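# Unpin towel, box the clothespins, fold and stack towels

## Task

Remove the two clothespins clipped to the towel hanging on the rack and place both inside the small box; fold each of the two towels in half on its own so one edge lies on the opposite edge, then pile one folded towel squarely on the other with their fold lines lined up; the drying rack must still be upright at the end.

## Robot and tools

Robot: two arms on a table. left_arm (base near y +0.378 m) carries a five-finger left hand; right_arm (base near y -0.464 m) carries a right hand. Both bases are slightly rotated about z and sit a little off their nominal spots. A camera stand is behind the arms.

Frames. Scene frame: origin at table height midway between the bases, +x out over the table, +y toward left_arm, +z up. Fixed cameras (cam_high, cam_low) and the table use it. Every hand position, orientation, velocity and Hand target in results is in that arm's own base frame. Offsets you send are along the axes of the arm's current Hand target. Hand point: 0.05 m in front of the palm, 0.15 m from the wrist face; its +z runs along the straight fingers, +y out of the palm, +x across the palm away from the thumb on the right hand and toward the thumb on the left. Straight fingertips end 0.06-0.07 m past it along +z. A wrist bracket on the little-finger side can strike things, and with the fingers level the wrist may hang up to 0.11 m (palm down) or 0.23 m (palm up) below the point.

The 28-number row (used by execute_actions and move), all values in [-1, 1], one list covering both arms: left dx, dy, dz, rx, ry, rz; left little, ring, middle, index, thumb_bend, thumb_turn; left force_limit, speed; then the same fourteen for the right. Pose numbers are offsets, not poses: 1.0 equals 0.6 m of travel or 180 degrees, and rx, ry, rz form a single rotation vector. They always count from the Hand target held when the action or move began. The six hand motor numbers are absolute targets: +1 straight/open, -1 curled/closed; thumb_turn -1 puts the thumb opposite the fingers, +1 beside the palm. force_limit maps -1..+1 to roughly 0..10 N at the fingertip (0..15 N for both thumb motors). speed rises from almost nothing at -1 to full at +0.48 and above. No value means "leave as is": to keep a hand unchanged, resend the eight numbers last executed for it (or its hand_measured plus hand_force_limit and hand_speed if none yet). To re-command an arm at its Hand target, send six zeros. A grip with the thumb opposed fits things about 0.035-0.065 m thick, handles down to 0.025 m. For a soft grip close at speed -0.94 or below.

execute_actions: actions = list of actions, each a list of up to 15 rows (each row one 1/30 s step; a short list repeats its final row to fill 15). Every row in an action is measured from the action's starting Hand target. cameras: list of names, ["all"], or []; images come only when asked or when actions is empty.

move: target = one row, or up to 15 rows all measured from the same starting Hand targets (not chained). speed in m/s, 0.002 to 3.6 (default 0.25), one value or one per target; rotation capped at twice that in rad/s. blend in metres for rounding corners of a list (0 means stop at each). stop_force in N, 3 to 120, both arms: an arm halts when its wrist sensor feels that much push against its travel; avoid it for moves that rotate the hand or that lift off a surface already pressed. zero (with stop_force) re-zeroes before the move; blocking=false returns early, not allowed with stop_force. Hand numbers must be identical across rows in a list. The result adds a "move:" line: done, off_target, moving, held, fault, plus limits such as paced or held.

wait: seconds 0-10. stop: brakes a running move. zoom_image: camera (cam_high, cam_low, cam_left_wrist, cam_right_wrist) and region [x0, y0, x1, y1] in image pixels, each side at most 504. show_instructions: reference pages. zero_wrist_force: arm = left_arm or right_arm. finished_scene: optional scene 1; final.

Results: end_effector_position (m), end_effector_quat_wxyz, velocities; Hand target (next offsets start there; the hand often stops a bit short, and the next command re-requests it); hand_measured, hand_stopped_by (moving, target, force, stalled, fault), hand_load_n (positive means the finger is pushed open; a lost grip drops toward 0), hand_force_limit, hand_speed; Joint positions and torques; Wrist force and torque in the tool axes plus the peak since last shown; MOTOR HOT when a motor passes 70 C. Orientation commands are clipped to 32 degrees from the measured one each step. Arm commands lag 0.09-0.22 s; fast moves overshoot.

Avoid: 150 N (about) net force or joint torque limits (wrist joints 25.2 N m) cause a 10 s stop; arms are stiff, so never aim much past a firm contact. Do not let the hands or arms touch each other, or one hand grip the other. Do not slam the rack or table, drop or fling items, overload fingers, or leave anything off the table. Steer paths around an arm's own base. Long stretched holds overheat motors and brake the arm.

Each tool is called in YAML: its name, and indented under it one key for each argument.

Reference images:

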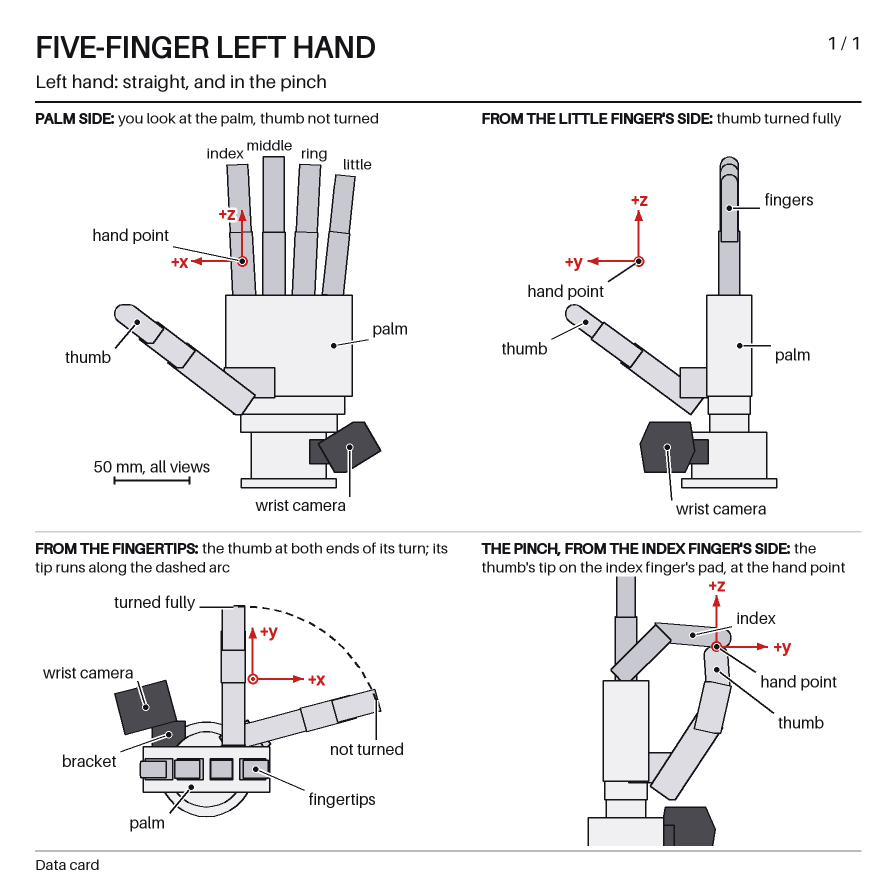

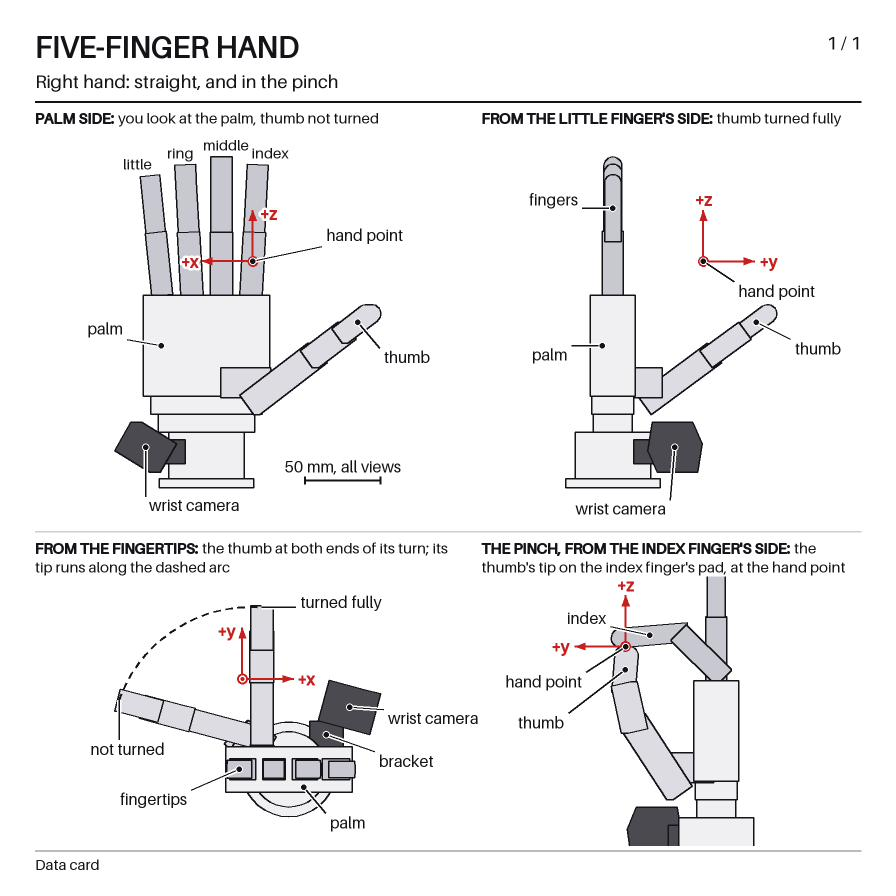

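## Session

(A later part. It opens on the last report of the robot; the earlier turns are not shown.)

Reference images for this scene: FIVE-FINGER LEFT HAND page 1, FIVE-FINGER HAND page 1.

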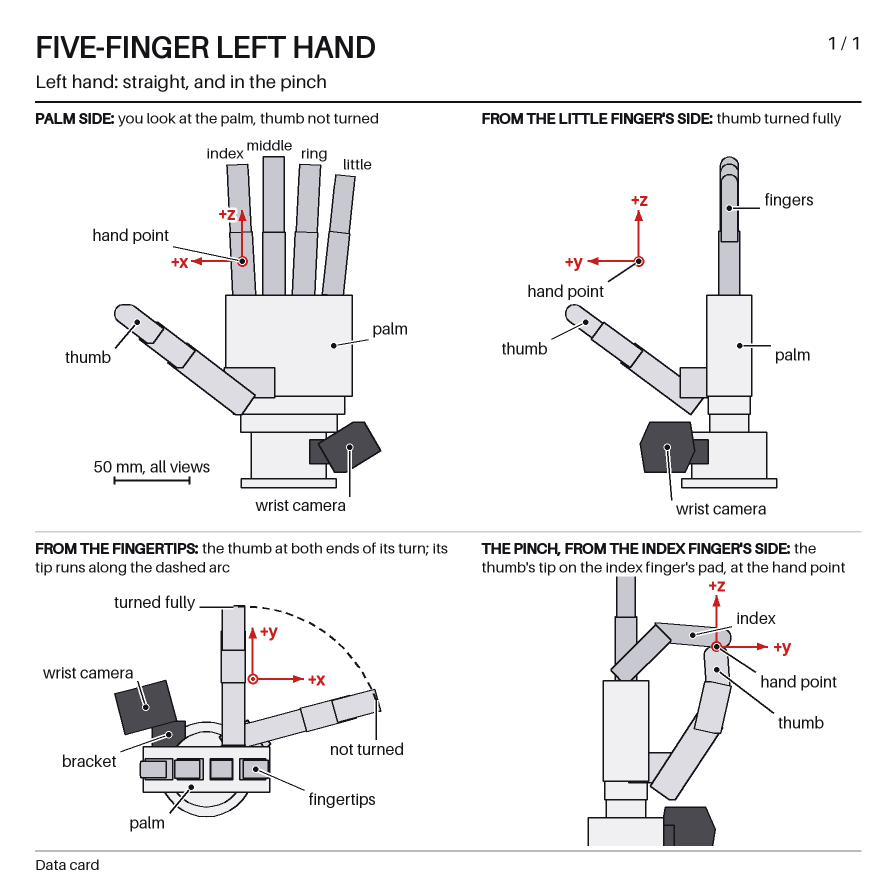

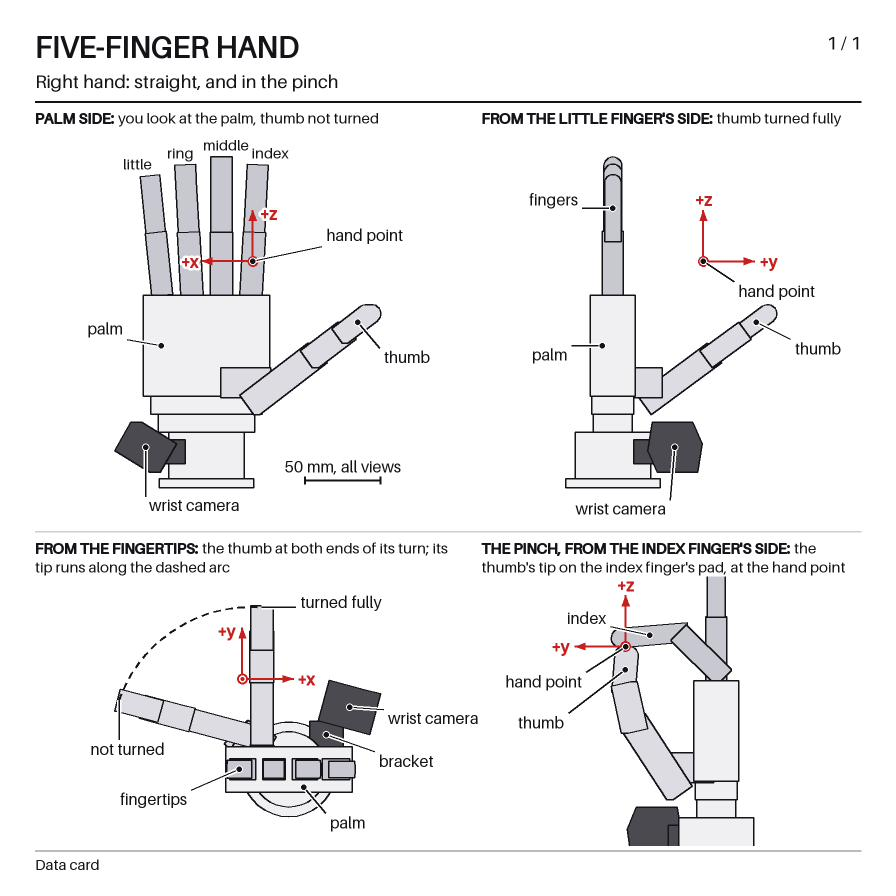

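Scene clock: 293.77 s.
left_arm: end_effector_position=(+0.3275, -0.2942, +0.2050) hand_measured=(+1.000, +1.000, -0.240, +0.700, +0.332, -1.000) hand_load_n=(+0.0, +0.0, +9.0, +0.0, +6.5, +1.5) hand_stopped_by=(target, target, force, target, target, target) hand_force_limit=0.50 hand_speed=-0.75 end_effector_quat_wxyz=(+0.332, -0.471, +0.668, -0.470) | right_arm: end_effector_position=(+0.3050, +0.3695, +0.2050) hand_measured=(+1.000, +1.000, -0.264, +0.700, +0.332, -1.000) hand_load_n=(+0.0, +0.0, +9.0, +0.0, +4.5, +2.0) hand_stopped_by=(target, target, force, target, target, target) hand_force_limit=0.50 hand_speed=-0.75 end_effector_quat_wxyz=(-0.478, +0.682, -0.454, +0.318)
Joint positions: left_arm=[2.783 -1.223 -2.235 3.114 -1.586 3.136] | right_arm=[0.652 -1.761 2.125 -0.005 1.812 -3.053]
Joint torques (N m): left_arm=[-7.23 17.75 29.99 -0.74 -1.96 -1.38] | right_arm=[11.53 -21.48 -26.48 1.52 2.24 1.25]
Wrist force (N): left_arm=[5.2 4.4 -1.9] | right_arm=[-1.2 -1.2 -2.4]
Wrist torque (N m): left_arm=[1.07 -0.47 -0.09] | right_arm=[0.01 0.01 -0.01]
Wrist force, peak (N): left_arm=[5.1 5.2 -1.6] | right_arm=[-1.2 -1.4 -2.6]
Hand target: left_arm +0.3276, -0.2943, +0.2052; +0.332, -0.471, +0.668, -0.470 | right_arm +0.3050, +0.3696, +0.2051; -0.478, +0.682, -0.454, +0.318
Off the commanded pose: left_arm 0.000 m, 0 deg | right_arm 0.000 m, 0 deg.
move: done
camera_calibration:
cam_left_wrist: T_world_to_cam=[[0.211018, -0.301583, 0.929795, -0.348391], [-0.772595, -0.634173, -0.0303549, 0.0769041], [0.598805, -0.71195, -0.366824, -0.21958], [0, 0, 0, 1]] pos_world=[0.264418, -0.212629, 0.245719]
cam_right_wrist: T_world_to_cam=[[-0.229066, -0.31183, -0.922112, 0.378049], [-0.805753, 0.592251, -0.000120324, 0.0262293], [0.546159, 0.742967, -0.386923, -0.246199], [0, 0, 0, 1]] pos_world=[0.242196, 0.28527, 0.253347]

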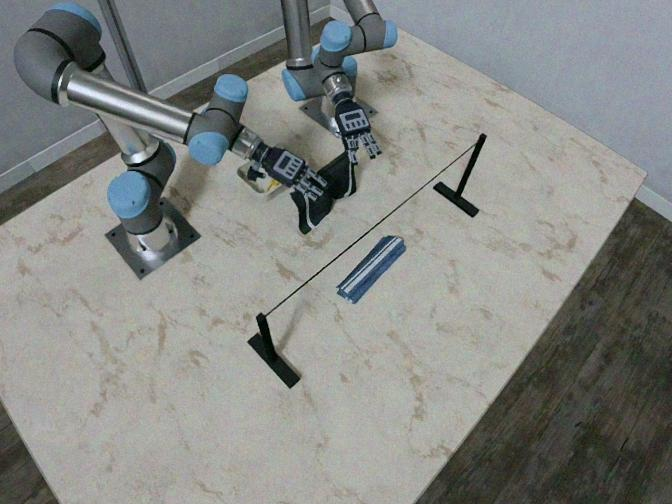

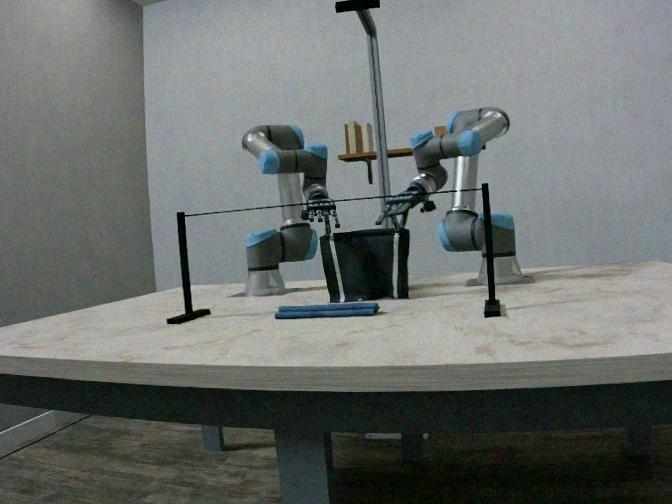

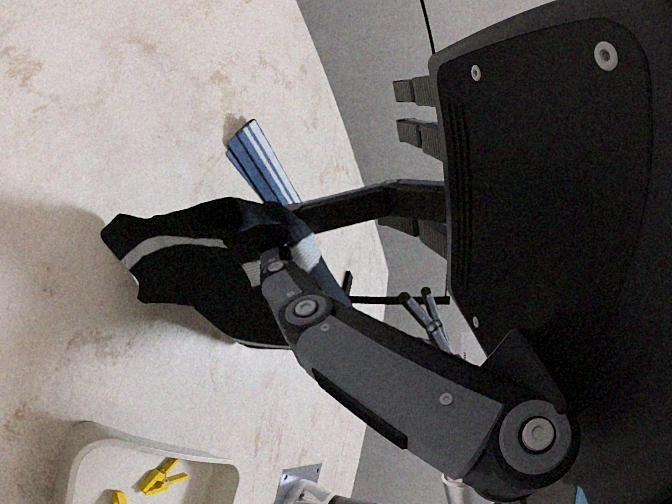

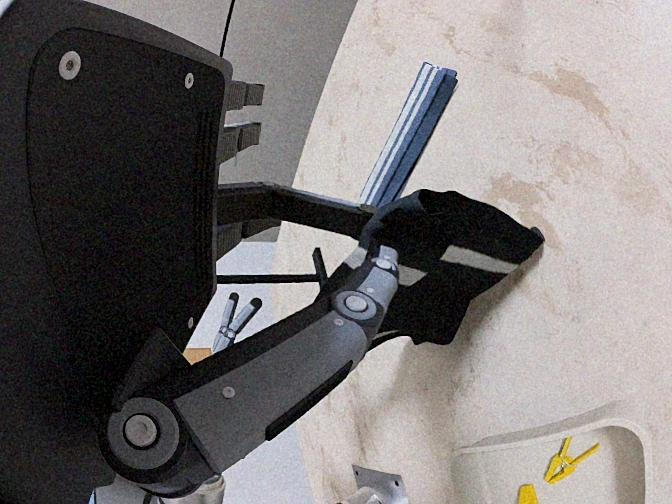

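move:
  target: [0.0187,-0.0546,-0.0693,0.1111,0,0,1,1,-0.45,0.7,0.33,-1,0.5,-0.75,-0.0187,-0.0546,-0.0693,0.1111,0,0,1,1,-0.45,0.7,0.33,-1,0.5,-0.75]
  speed: 0.1
  cameras: ["all"]

zoom_image:
  camera: "cam_high"
  region: [250, 130, 370, 230]

zoom_image:
  camera: "cam_low"
  region: [310, 190, 430, 300]

Scene clock: 296.27 s.
left_arm: end_effector_position=(+0.2973, -0.2954, +0.2500) hand_measured=(+1.000, +1.000, -0.240, +0.700, +0.332, -1.000) hand_load_n=(+0.0, -0.5, +9.0, +0.0, +6.5, +1.0) hand_stopped_by=(target, target, force, target, target, target) hand_force_limit=0.50 hand_speed=-0.75 end_effector_quat_wxyz=(+0.409, -0.407, +0.576, -0.579) | right_arm: end_effector_position=(+0.2748, +0.3692, +0.2501) hand_measured=(+1.000, +1.000, -0.264, +0.700, +0.332, -1.000) hand_load_n=(-0.5, +0.0, +9.0, +0.0, +4.5, +1.5) hand_stopped_by=(target, target, force, target, target, target) hand_force_limit=0.50 hand_speed=-0.75 end_effector_quat_wxyz=(+0.589, -0.588, +0.392, -0.392)
Joint positions: left_arm=[2.694 -0.988 -2.434 3.427 -1.676 3.142] | right_arm=[0.786 -1.932 2.325 -0.395 1.961 -3.142]
Joint torques (N m): left_arm=[7.5 -14.71 32.86 1.15 1.27 -0.83] | right_arm=[-13.36 4.69 -27.44 -0.8 -1.39 1.66]
Wrist force (N): left_arm=[5.0 4.6 -1.2] | right_arm=[-0.6 -0.8 -2.1]
Wrist torque (N m): left_arm=[0.92 -0.52 -0.04] | right_arm=[-0.03 -0.03 -0.08]
Wrist force, peak (N): left_arm=[5.0 5.2 -1.6] | right_arm=[-1.3 -1.3 -2.3]
Hand target: left_arm +0.2974, -0.2954, +0.2500; +0.408, -0.407, +0.576, -0.579 | right_arm +0.2749, +0.3692, +0.2501; +0.589, -0.588, +0.392, -0.392
Off the commanded pose: left_arm 0.000 m, 0 deg | right_arm 0.000 m, 0 deg.
move: done
camera_calibration:
cam_left_wrist: T_world_to_cam=[[-0.105814, -0.188619, 0.976333, -0.268374], [-0.733526, -0.648101, -0.204706, 0.0819498], [0.671374, -0.737826, -0.0697784, -0.289249], [0, 0, 0, 1]] pos_world=[0.225909, -0.210924, 0.258615]
cam_right_wrist: T_world_to_cam=[[0.0806923, -0.182387, -0.97991, 0.294171], [-0.777248, 0.603956, -0.176416, 0.0339989], [0.623999, 0.775868, -0.0930254, -0.319084], [0, 0, 0, 1]] pos_world=[0.201796, 0.280686, 0.264576]

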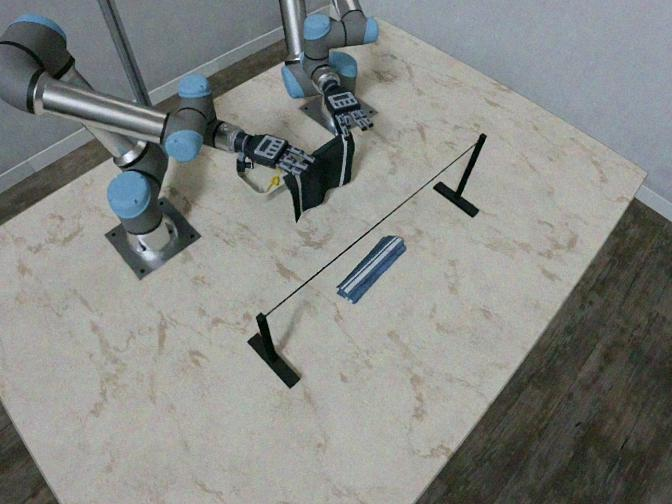

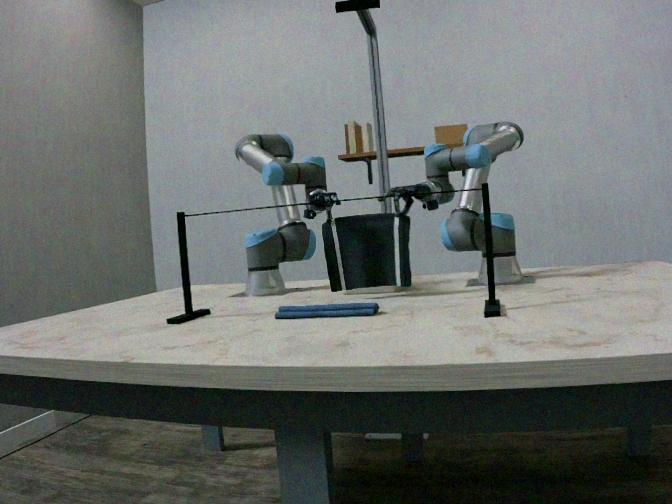

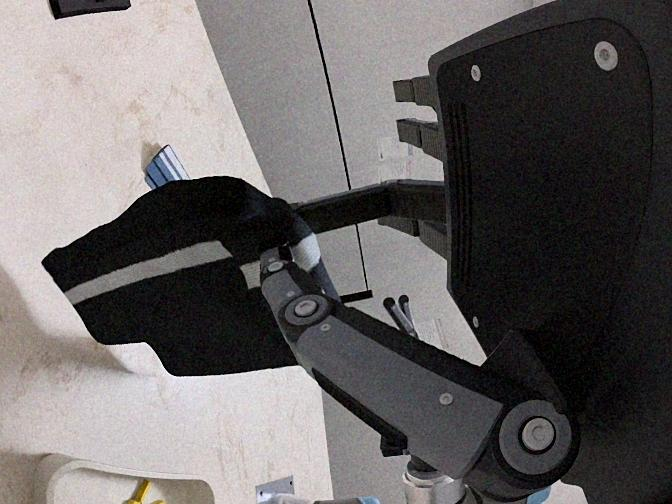

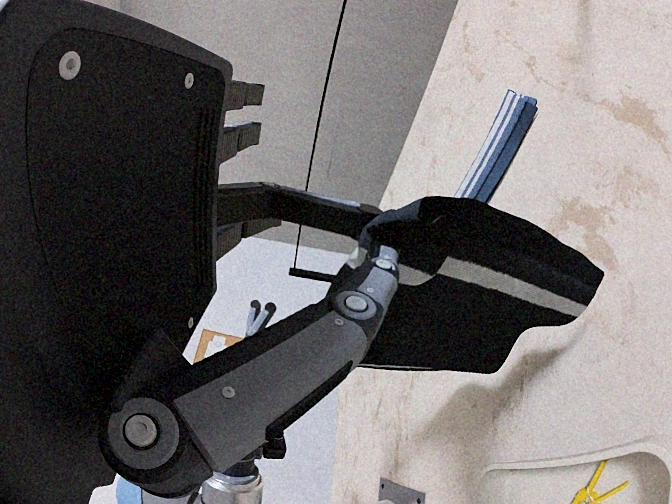

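Scaled by 4.200 from the camera's 672x504 image, which has a finer 960x720 frame.

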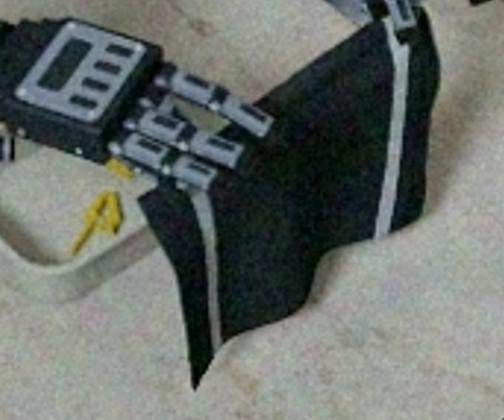

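Scaled by 4.200 from the camera's 672x504 image, which has a finer 960x720 frame.

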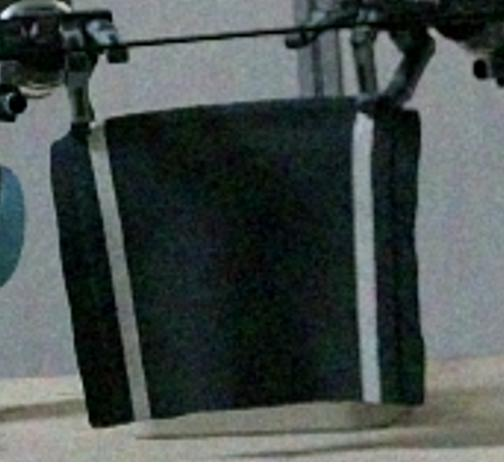

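move:
  target:
    - [-0.0187,0.0333,0.0464,0,0,0,1,1,-0.45,0.7,0.33,-1,0.5,-0.75,0.0187,0.0333,0.0464,0,0,0,1,1,-0.45,0.7,0.33,-1,0.5,-0.75]
    - [-0.0437,0.05,0.1082,0,0,0,1,1,-0.45,0.7,0.33,-1,0.5,-0.75,0.0437,0.05,0.1082,0,0,0,1,1,-0.45,0.7,0.33,-1,0.5,-0.75]
    - [-0.0625,0.0833,0.1545,0,0,0,1,1,-0.45,0.7,0.33,-1,0.5,-0.75,0.0624,0.0833,0.1546,0,0,0,1,1,-0.45,0.7,0.33,-1,0.5,-0.75]
  speed: 0.08
  blend: [0.01,0.01,0]
  cameras: ["all"]

zoom_image:
  camera: "cam_high"
  region: [270, 150, 390, 250]

zoom_image:
  camera: "cam_low"
  region: [300, 200, 420, 310]

Scene clock: 298.40 s.
left_arm: end_effector_position=(+0.3976, -0.2913, +0.2006) hand_measured=(+1.000, +1.000, -0.240, +0.700, +0.332, -1.000) hand_load_n=(+0.0, +0.0, +9.0, +0.0, +6.5, +1.0) hand_stopped_by=(target, target, force, target, target, target) hand_force_limit=0.50 hand_speed=-0.75 end_effector_quat_wxyz=(+0.409, -0.407, +0.576, -0.579) | right_arm: end_effector_position=(+0.3750, +0.3704, +0.2003) hand_measured=(+1.000, +1.000, -0.264, +0.700, +0.332, -1.000) hand_load_n=(+0.0, +0.0, +9.0, +0.0, +4.0, +1.5) hand_stopped_by=(target, target, force, target, target, target) hand_force_limit=0.50 hand_speed=-0.75 end_effector_quat_wxyz=(+0.589, -0.588, +0.392, -0.392)
Joint positions: left_arm=[2.907 -1.277 -2.43 3.712 -1.463 3.141] | right_arm=[0.529 -1.723 2.327 -0.605 1.704 -3.142]
Joint torques (N m): left_arm=[-5.06 12.17 17.39 1.31 -1.91 -1.55] | right_arm=[11.38 -15.41 -16.12 -0.45 1.66 1.67]
Wrist force (N): left_arm=[5.1 4.5 -1.4] | right_arm=[-0.8 -1.0 -2.3]
Wrist torque (N m): left_arm=[0.92 -0.51 0.12] | right_arm=[-0.03 0.03 -0.19]
Wrist force, peak (N): left_arm=[5.3 4.9 -1.8] | right_arm=[-1.0 -1.5 -2.8]
Hand target: left_arm +0.3975, -0.2913, +0.2005; +0.408, -0.407, +0.576, -0.579 | right_arm +0.3750, +0.3704, +0.2002; +0.589, -0.588, +0.392, -0.392
Off the commanded pose: left_arm 0.000 m, 0 deg | right_arm 0.000 m, 0 deg.
move: done
camera_calibration:
cam_left_wrist: T_world_to_cam=[[-0.105854, -0.188563, 0.976339, -0.208617], [-0.73342, -0.64822, -0.20471, 0.148054], [0.671483, -0.737736, -0.0696793, -0.356981], [0, 0, 0, 1]] pos_world=[0.326209, -0.206724, 0.209115]
cam_right_wrist: T_world_to_cam=[[0.0807081, -0.182327, -0.97992, 0.237485], [-0.777056, 0.604201, -0.176419, 0.102243], [0.624235, 0.775692, -0.0929142, -0.387219], [0, 0, 0, 1]] pos_world=[0.301997, 0.281887, 0.214776]

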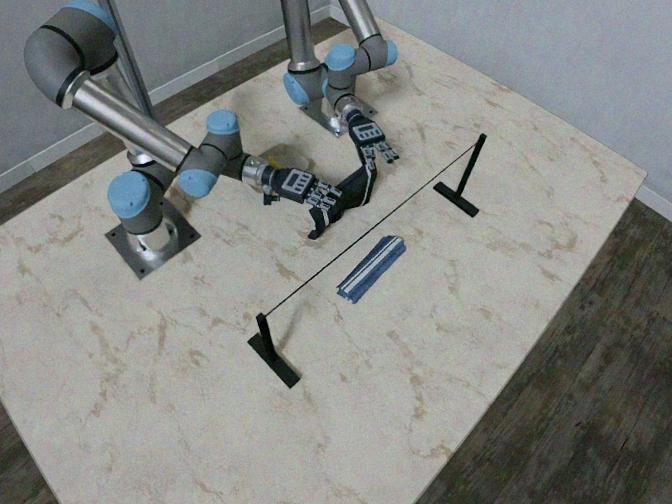

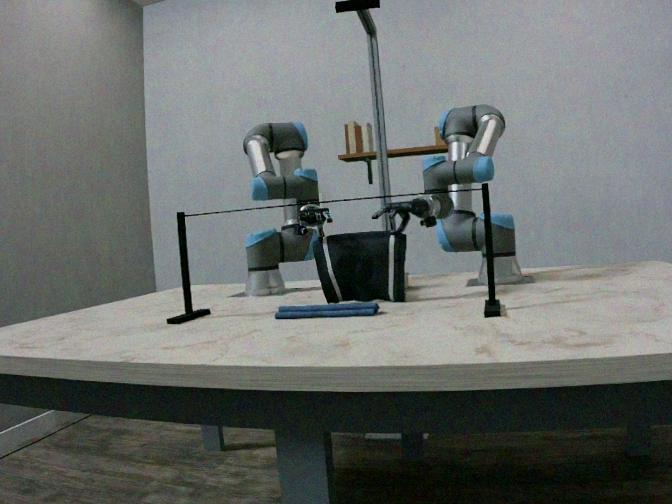

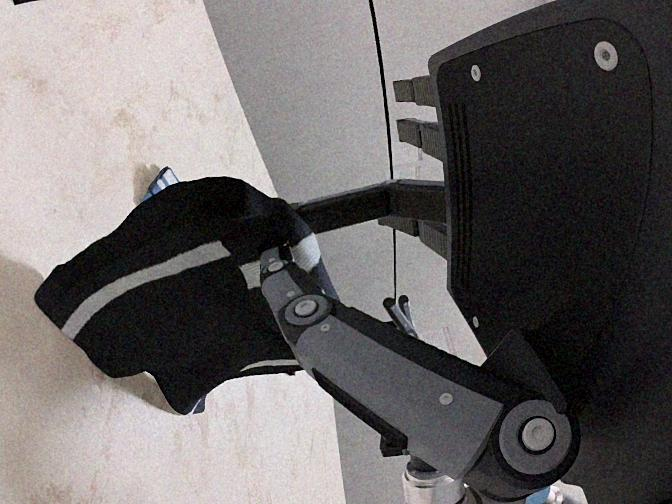

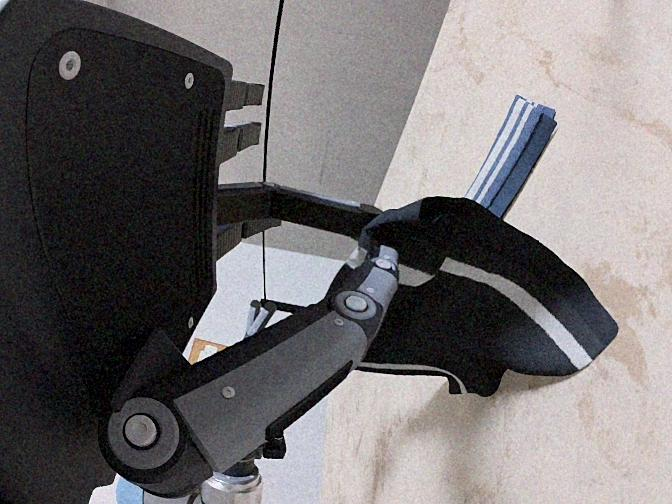

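Scaled by 4.200 from the camera's 672x504 image, which has a finer 960x720 frame.

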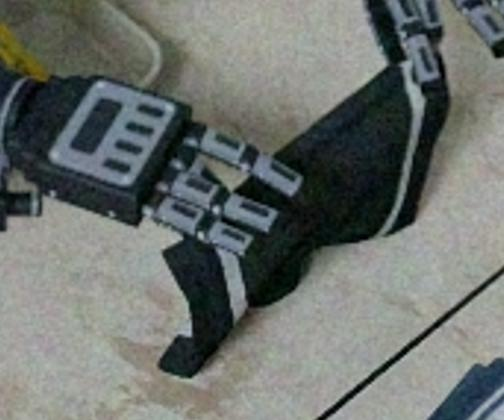

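Scaled by 4.200 from the camera's 672x504 image, which has a finer 960x720 frame.

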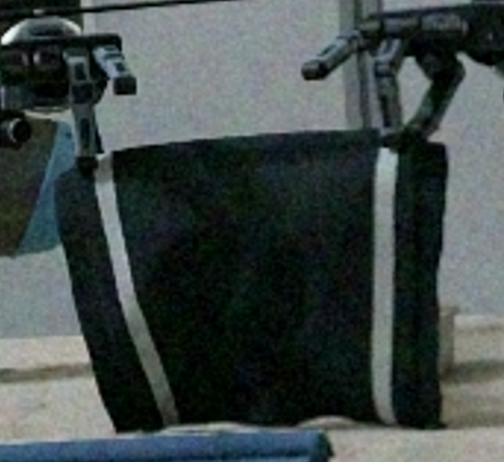

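move:
  target: [-0.025,0.0583,0.0618,0,0,0,1,1,-0.45,0.7,0.33,-1,0.5,-0.75,0.025,0.0583,0.0618,0,0,0,1,1,-0.45,0.7,0.33,-1,0.5,-0.75]
  speed: 0.08
  cameras: ["all"]

zoom_image:
  camera: "cam_high"
  region: [270, 150, 410, 270]

zoom_image:
  camera: "cam_low"
  region: [290, 210, 410, 320]

Scene clock: 299.63 s.
left_arm: end_effector_position=(+0.4377, -0.2896, +0.1658) hand_measured=(+1.000, +1.000, -0.240, +0.700, +0.332, -1.000) hand_load_n=(+0.0, +0.0, +9.0, +0.0, +6.0, +1.0) hand_stopped_by=(target, target, force, target, target, target) hand_force_limit=0.50 hand_speed=-0.75 end_effector_quat_wxyz=(+0.409, -0.407, +0.576, -0.579) | right_arm: end_effector_position=(+0.4151, +0.3708, +0.1654) hand_measured=(+1.000, +1.000, -0.264, +0.700, +0.332, -1.000) hand_load_n=(-0.5, +0.0, +9.0, -0.5, +4.5, +1.5) hand_stopped_by=(target, target, force, target, target, target) hand_force_limit=0.50 hand_speed=-0.75 end_effector_quat_wxyz=(+0.589, -0.588, +0.392, -0.392)
Joint positions: left_arm=[2.952 -1.446 -2.419 3.871 -1.419 3.141] | right_arm=[0.46 -1.586 2.32 -0.734 1.636 -3.142]
Joint torques (N m): left_arm=[-7.43 15.54 10.43 1.18 -2.33 -1.47] | right_arm=[11.55 -18.82 -8.47 -0.62 1.97 1.74]
Wrist force (N): left_arm=[5.0 4.7 -1.3] | right_arm=[-0.7 -0.5 -2.1]
Wrist torque (N m): left_arm=[0.92 -0.49 0.11] | right_arm=[0.00 -0.02 -0.16]
Wrist force, peak (N): left_arm=[4.9 5.7 -1.0] | right_arm=[-1.0 -1.2 -2.7]
Hand target: left_arm +0.4376, -0.2897, +0.1657; +0.408, -0.407, +0.576, -0.579 | right_arm +0.4150, +0.3709, +0.1653; +0.589, -0.588, +0.392, -0.392
Off the commanded pose: left_arm 0.000 m, 0 deg | right_arm 0.000 m, 0 deg.
move: done
camera_calibration:
cam_left_wrist: T_world_to_cam=[[-0.10592, -0.188492, 0.976346, -0.170057], [-0.733406, -0.648235, -0.204712, 0.171369], [0.671488, -0.737741, -0.0695798, -0.385173], [0, 0, 0, 1]] pos_world=[0.36631, -0.205125, 0.174315]
cam_right_wrist: T_world_to_cam=[[0.0807081, -0.182327, -0.97992, 0.20013], [-0.777056, 0.604201, -0.176419, 0.126926], [0.624235, 0.775692, -0.0929142, -0.415741], [0, 0, 0, 1]] pos_world=[0.341997, 0.282287, 0.179876]

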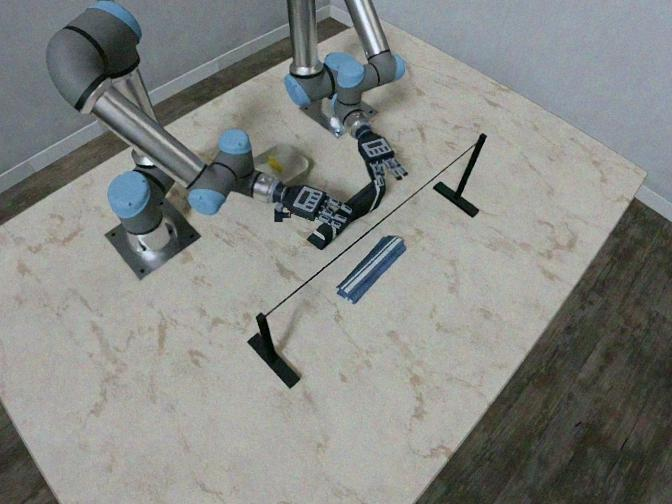

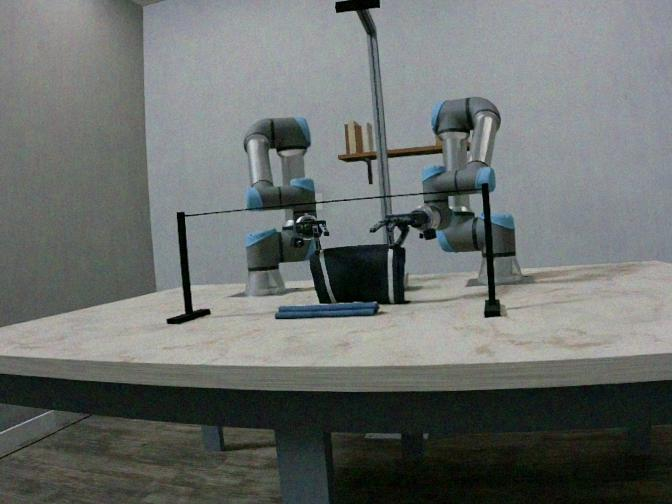

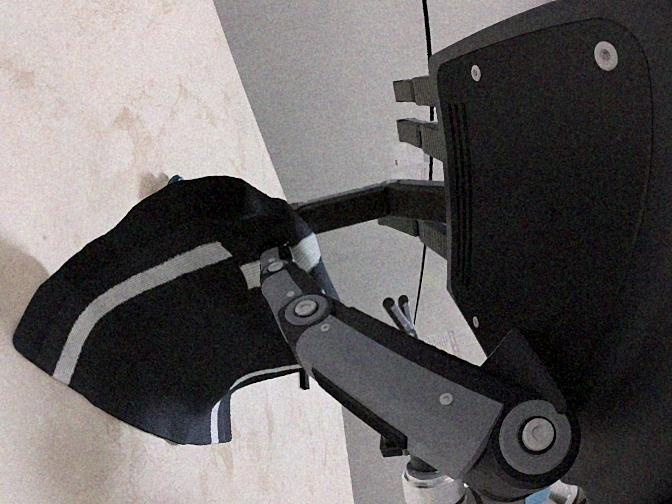

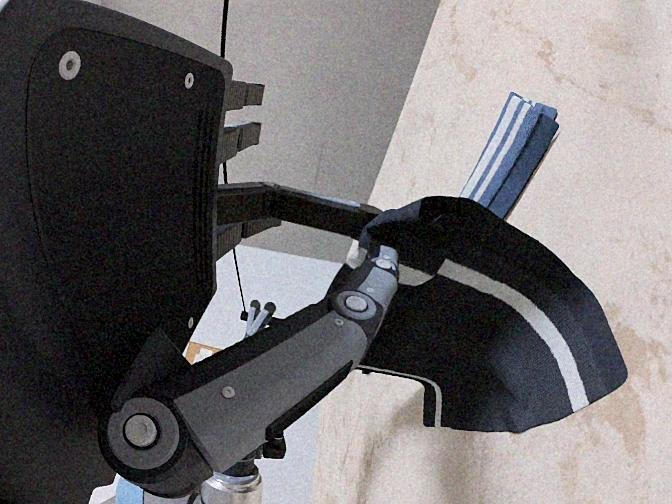

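Scaled by 3.600 from the camera's 672x504 image, which has a finer 960x720 frame.

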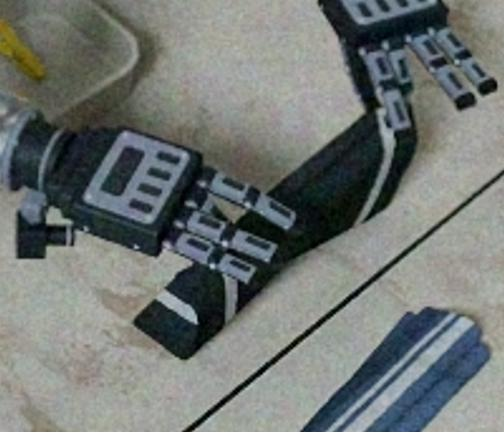

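Scaled by 4.200 from the camera's 672x504 image, which has a finer 960x720 frame.

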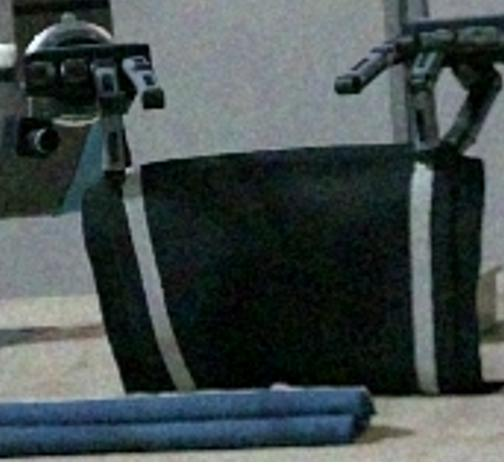

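move:
  target: [-0.0187,0.0583,0.0464,0,0,0,1,1,-0.45,0.7,0.33,-1,0.5,-0.75,0.0187,0.0583,0.0464,0,0,0,1,1,-0.45,0.7,0.33,-1,0.5,-0.75]
  speed: 0.08
  cameras: ["all"]

zoom_image:
  camera: "cam_high"
  region: [270, 150, 410, 270]

zoom_image:
  camera: "cam_low"
  region: [290, 220, 410, 320]

Scene clock: 301.30 s.
left_arm: end_effector_position=(+0.4679, -0.2885, +0.1309) hand_measured=(+1.000, +1.000, -0.240, +0.700, +0.332, -1.000) hand_load_n=(-0.5, +0.0, +9.0, +0.0, +6.5, +1.0) hand_stopped_by=(target, target, force, target, target, target) hand_force_limit=0.50 hand_speed=-0.75 end_effector_quat_wxyz=(+0.409, -0.407, +0.576, -0.579) | right_arm: end_effector_position=(+0.4452, +0.3712, +0.1304) hand_measured=(+1.000, +1.000, -0.264, +0.700, +0.332, -1.000) hand_load_n=(+0.0, +0.0, +9.0, +0.0, +4.0, +1.5) hand_stopped_by=(target, target, force, target, target, target) hand_force_limit=0.50 hand_speed=-0.75 end_effector_quat_wxyz=(+0.589, -0.588, +0.392, -0.392)
Joint positions: left_arm=[2.977 -1.599 -2.405 4.009 -1.393 3.141] | right_arm=[0.418 -1.458 2.309 -0.852 1.594 -3.142]
Joint torques (N m): left_arm=[-6.63 21.27 6.86 1.41 -1.98 -1.66] | right_arm=[12.91 -21.39 -6.45 -0.5 1.92 1.73]
Wrist force (N): left_arm=[5.1 4.4 -1.7] | right_arm=[-0.6 -1.0 -1.8]
Wrist torque (N m): left_arm=[0.94 -0.48 0.13] | right_arm=[-0.07 -0.01 -0.20]
Wrist force, peak (N): left_arm=[5.3 5.2 -1.8] | right_arm=[-0.7 -1.3 -2.6]
Hand target: left_arm +0.4678, -0.2885, +0.1309; +0.408, -0.407, +0.576, -0.579 | right_arm +0.4451, +0.3713, +0.1303; +0.589, -0.588, +0.392, -0.392
Off the commanded pose: left_arm 0.000 m, 0 deg | right_arm 0.000 m, 0 deg.
move: done
camera_calibration:
cam_left_wrist: T_world_to_cam=[[-0.10592, -0.188492, 0.976346, -0.132655], [-0.733406, -0.648235, -0.204712, 0.187172], [0.671488, -0.737741, -0.0695798, -0.406988], [0, 0, 0, 1]] pos_world=[0.39651, -0.203925, 0.139515]
cam_right_wrist: T_world_to_cam=[[0.0808456, -0.182313, -0.979911, 0.163518], [-0.777038, 0.604196, -0.176519, 0.143926], [0.62424, 0.775699, -0.0928172, -0.438102], [0, 0, 0, 1]] pos_world=[0.372097, 0.282687, 0.144975]

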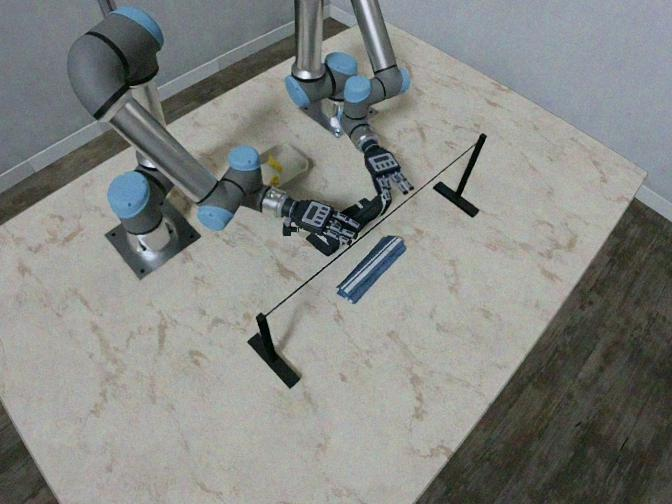

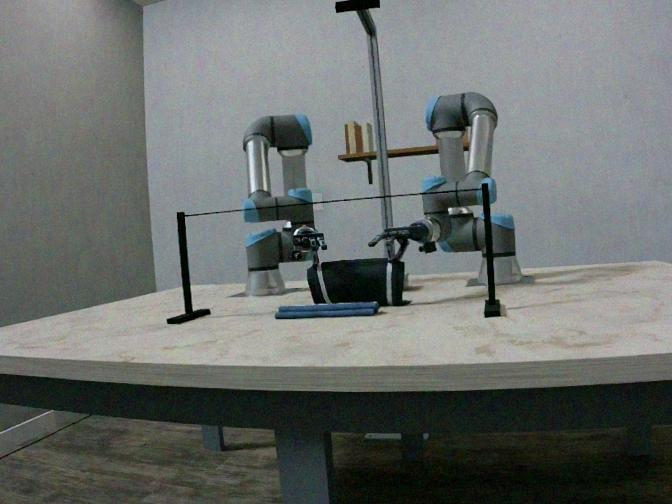

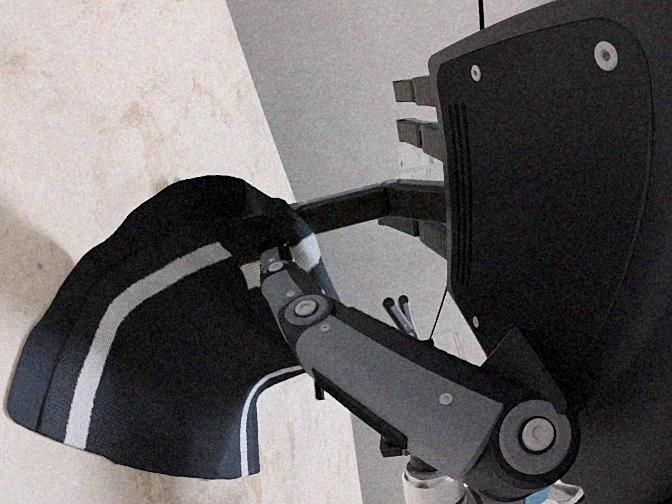

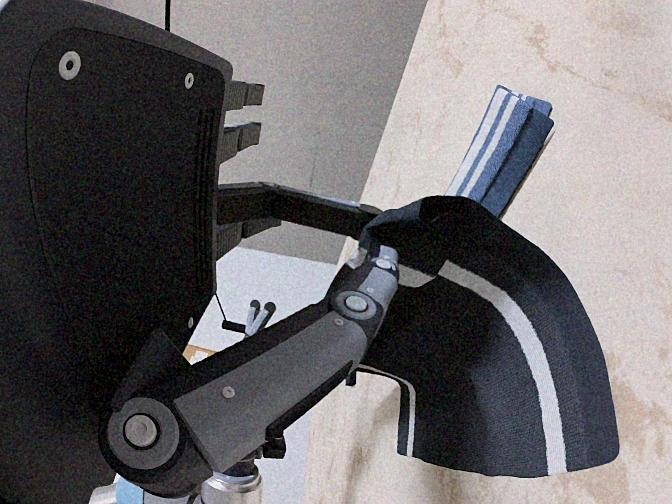

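Scaled by 3.600 from the camera's 672x504 image, which has a finer 960x720 frame.

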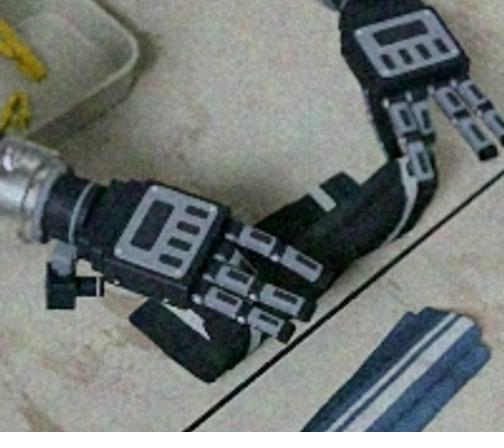

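Scaled by 4.200 from the camera's 672x504 image, which has a finer 960x720 frame.

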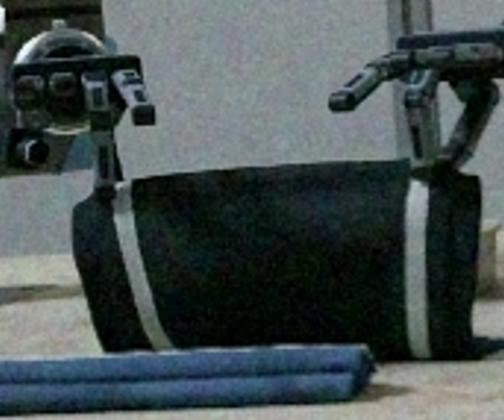

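move:
  target: [-0.0198,0.0457,0.0636,0,0.0306,0,1,1,-0.45,0.7,0.33,-1,0.5,-0.75,0.0155,0.045,0.0327,0,0.0306,0,1,1,-0.45,0.7,0.33,-1,0.5,-0.75]
  speed: 0.06
  cameras: ["all"]

zoom_image:
  camera: "cam_high"
  region: [270, 150, 410, 270]

zoom_image:
  camera: "cam_low"
  region: [290, 220, 410, 320]

Scene clock: 303.13 s.
left_arm: end_effector_position=(+0.5079, -0.2901, +0.1036) hand_measured=(+1.000, +1.000, -0.240, +0.700, +0.332, -1.000) hand_load_n=(+0.0, +0.0, +9.0, +0.0, +6.5, +1.0) hand_stopped_by=(target, target, force, target, target, target) hand_force_limit=0.50 hand_speed=-0.75 end_effector_quat_wxyz=(+0.380, -0.378, +0.595, -0.598) | right_arm: end_effector_position=(+0.4667, +0.3704, +0.1034) hand_measured=(+1.000, +1.000, -0.264, +0.700, +0.332, -1.000) hand_load_n=(+0.0, +0.0, +9.0, +0.0, +4.0, +1.5) hand_stopped_by=(target, target, force, target, target, target) hand_force_limit=0.50 hand_speed=-0.75 end_effector_quat_wxyz=(+0.569, -0.569, +0.419, -0.420)
Joint positions: left_arm=[3.066 -1.75 -2.34 4.094 -1.208 3.14] | right_arm=[0.463 -1.344 2.271 -0.928 1.734 -3.142]
Joint torques (N m): left_arm=[-5.71 29.4 5.23 0.36 -1.24 -1.68] | right_arm=[-14.38 -30.14 -4.78 0.02 -1 -0.43]
Wrist force (N): left_arm=[5.0 4.8 -1.5] | right_arm=[-0.4 -0.7 -1.9]
Wrist torque (N m): left_arm=[0.91 -0.50 0.12] | right_arm=[-0.06 -0.05 -0.19]
Wrist force, peak (N): left_arm=[5.3 4.6 -2.6] | right_arm=[-0.7 -1.0 -2.5]
Hand target: left_arm +0.5078, -0.2902, +0.1036; +0.380, -0.378, +0.595, -0.598 | right_arm +0.4668, +0.3702, +0.1034; +0.569, -0.569, +0.420, -0.420
Off the commanded pose: left_arm 0.000 m, 0 deg | right_arm 0.000 m, 0 deg.
move: done
camera_calibration:
cam_left_wrist: T_world_to_cam=[[-0.123653, -0.177935, 0.976242, -0.0899625], [-0.792185, -0.574784, -0.205103, 0.26106], [0.597623, -0.798726, -0.0698834, -0.417187], [0, 0, 0, 1]] pos_world=[0.445004, -0.199172, 0.112215]
cam_right_wrist: T_world_to_cam=[[0.0629225, -0.189073, -0.979945, 0.145937], [-0.715779, 0.675698, -0.176331, 0.101323], [0.695487, 0.712519, -0.0928174, -0.463279], [0, 0, 0, 1]] pos_world=[0.385547, 0.289224, 0.117876]

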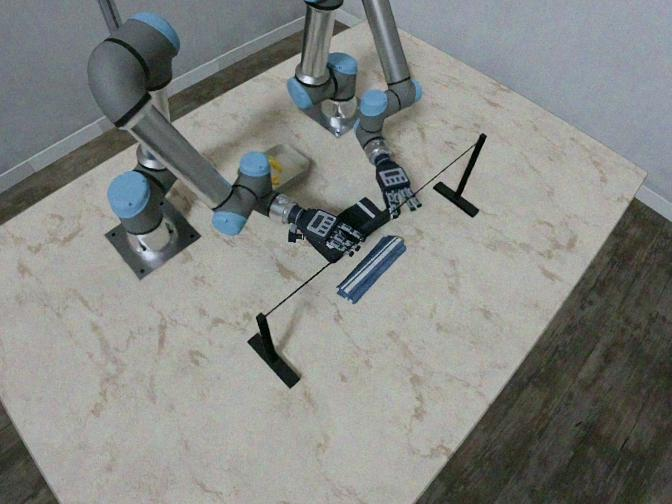

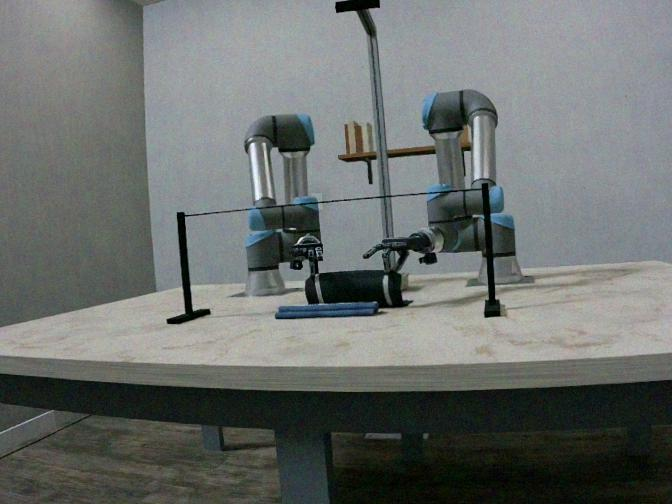

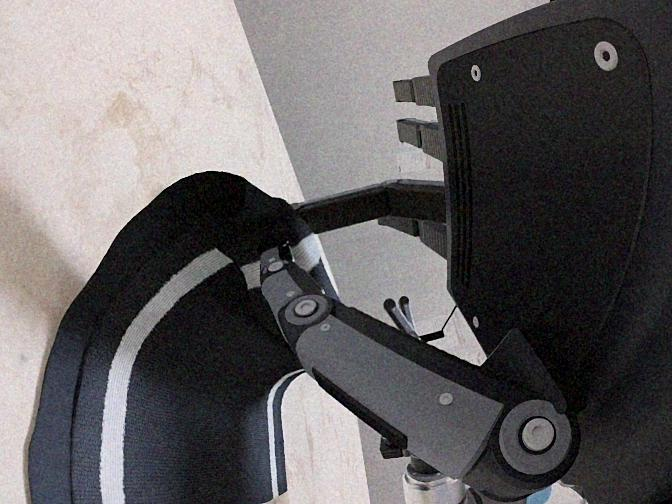

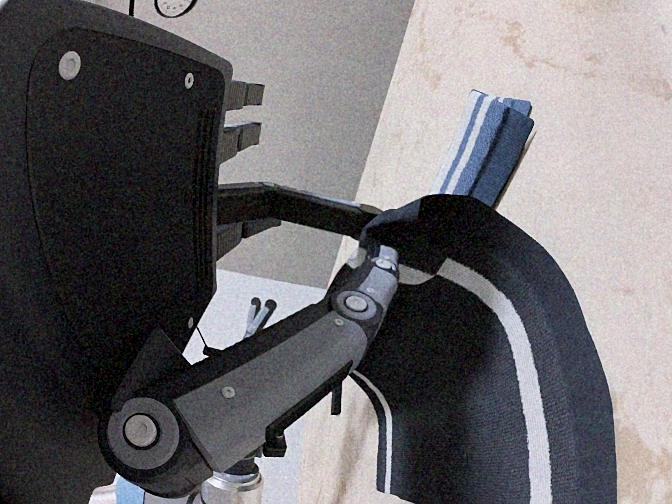

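Scaled by 3.600 from the camera's 672x504 image, which has a finer 960x720 frame.

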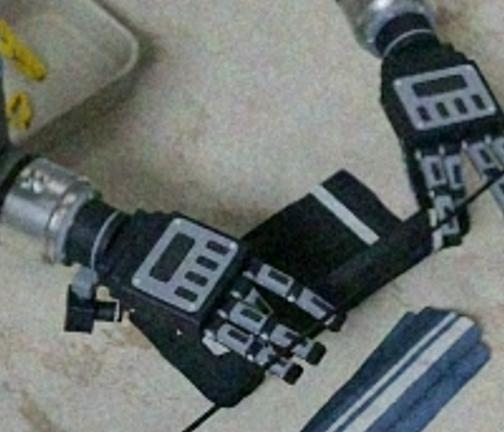

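Scaled by 4.200 from the camera's 672x504 image, which has a finer 960x720 frame.

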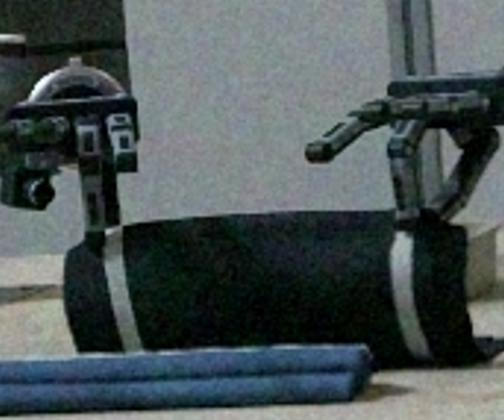

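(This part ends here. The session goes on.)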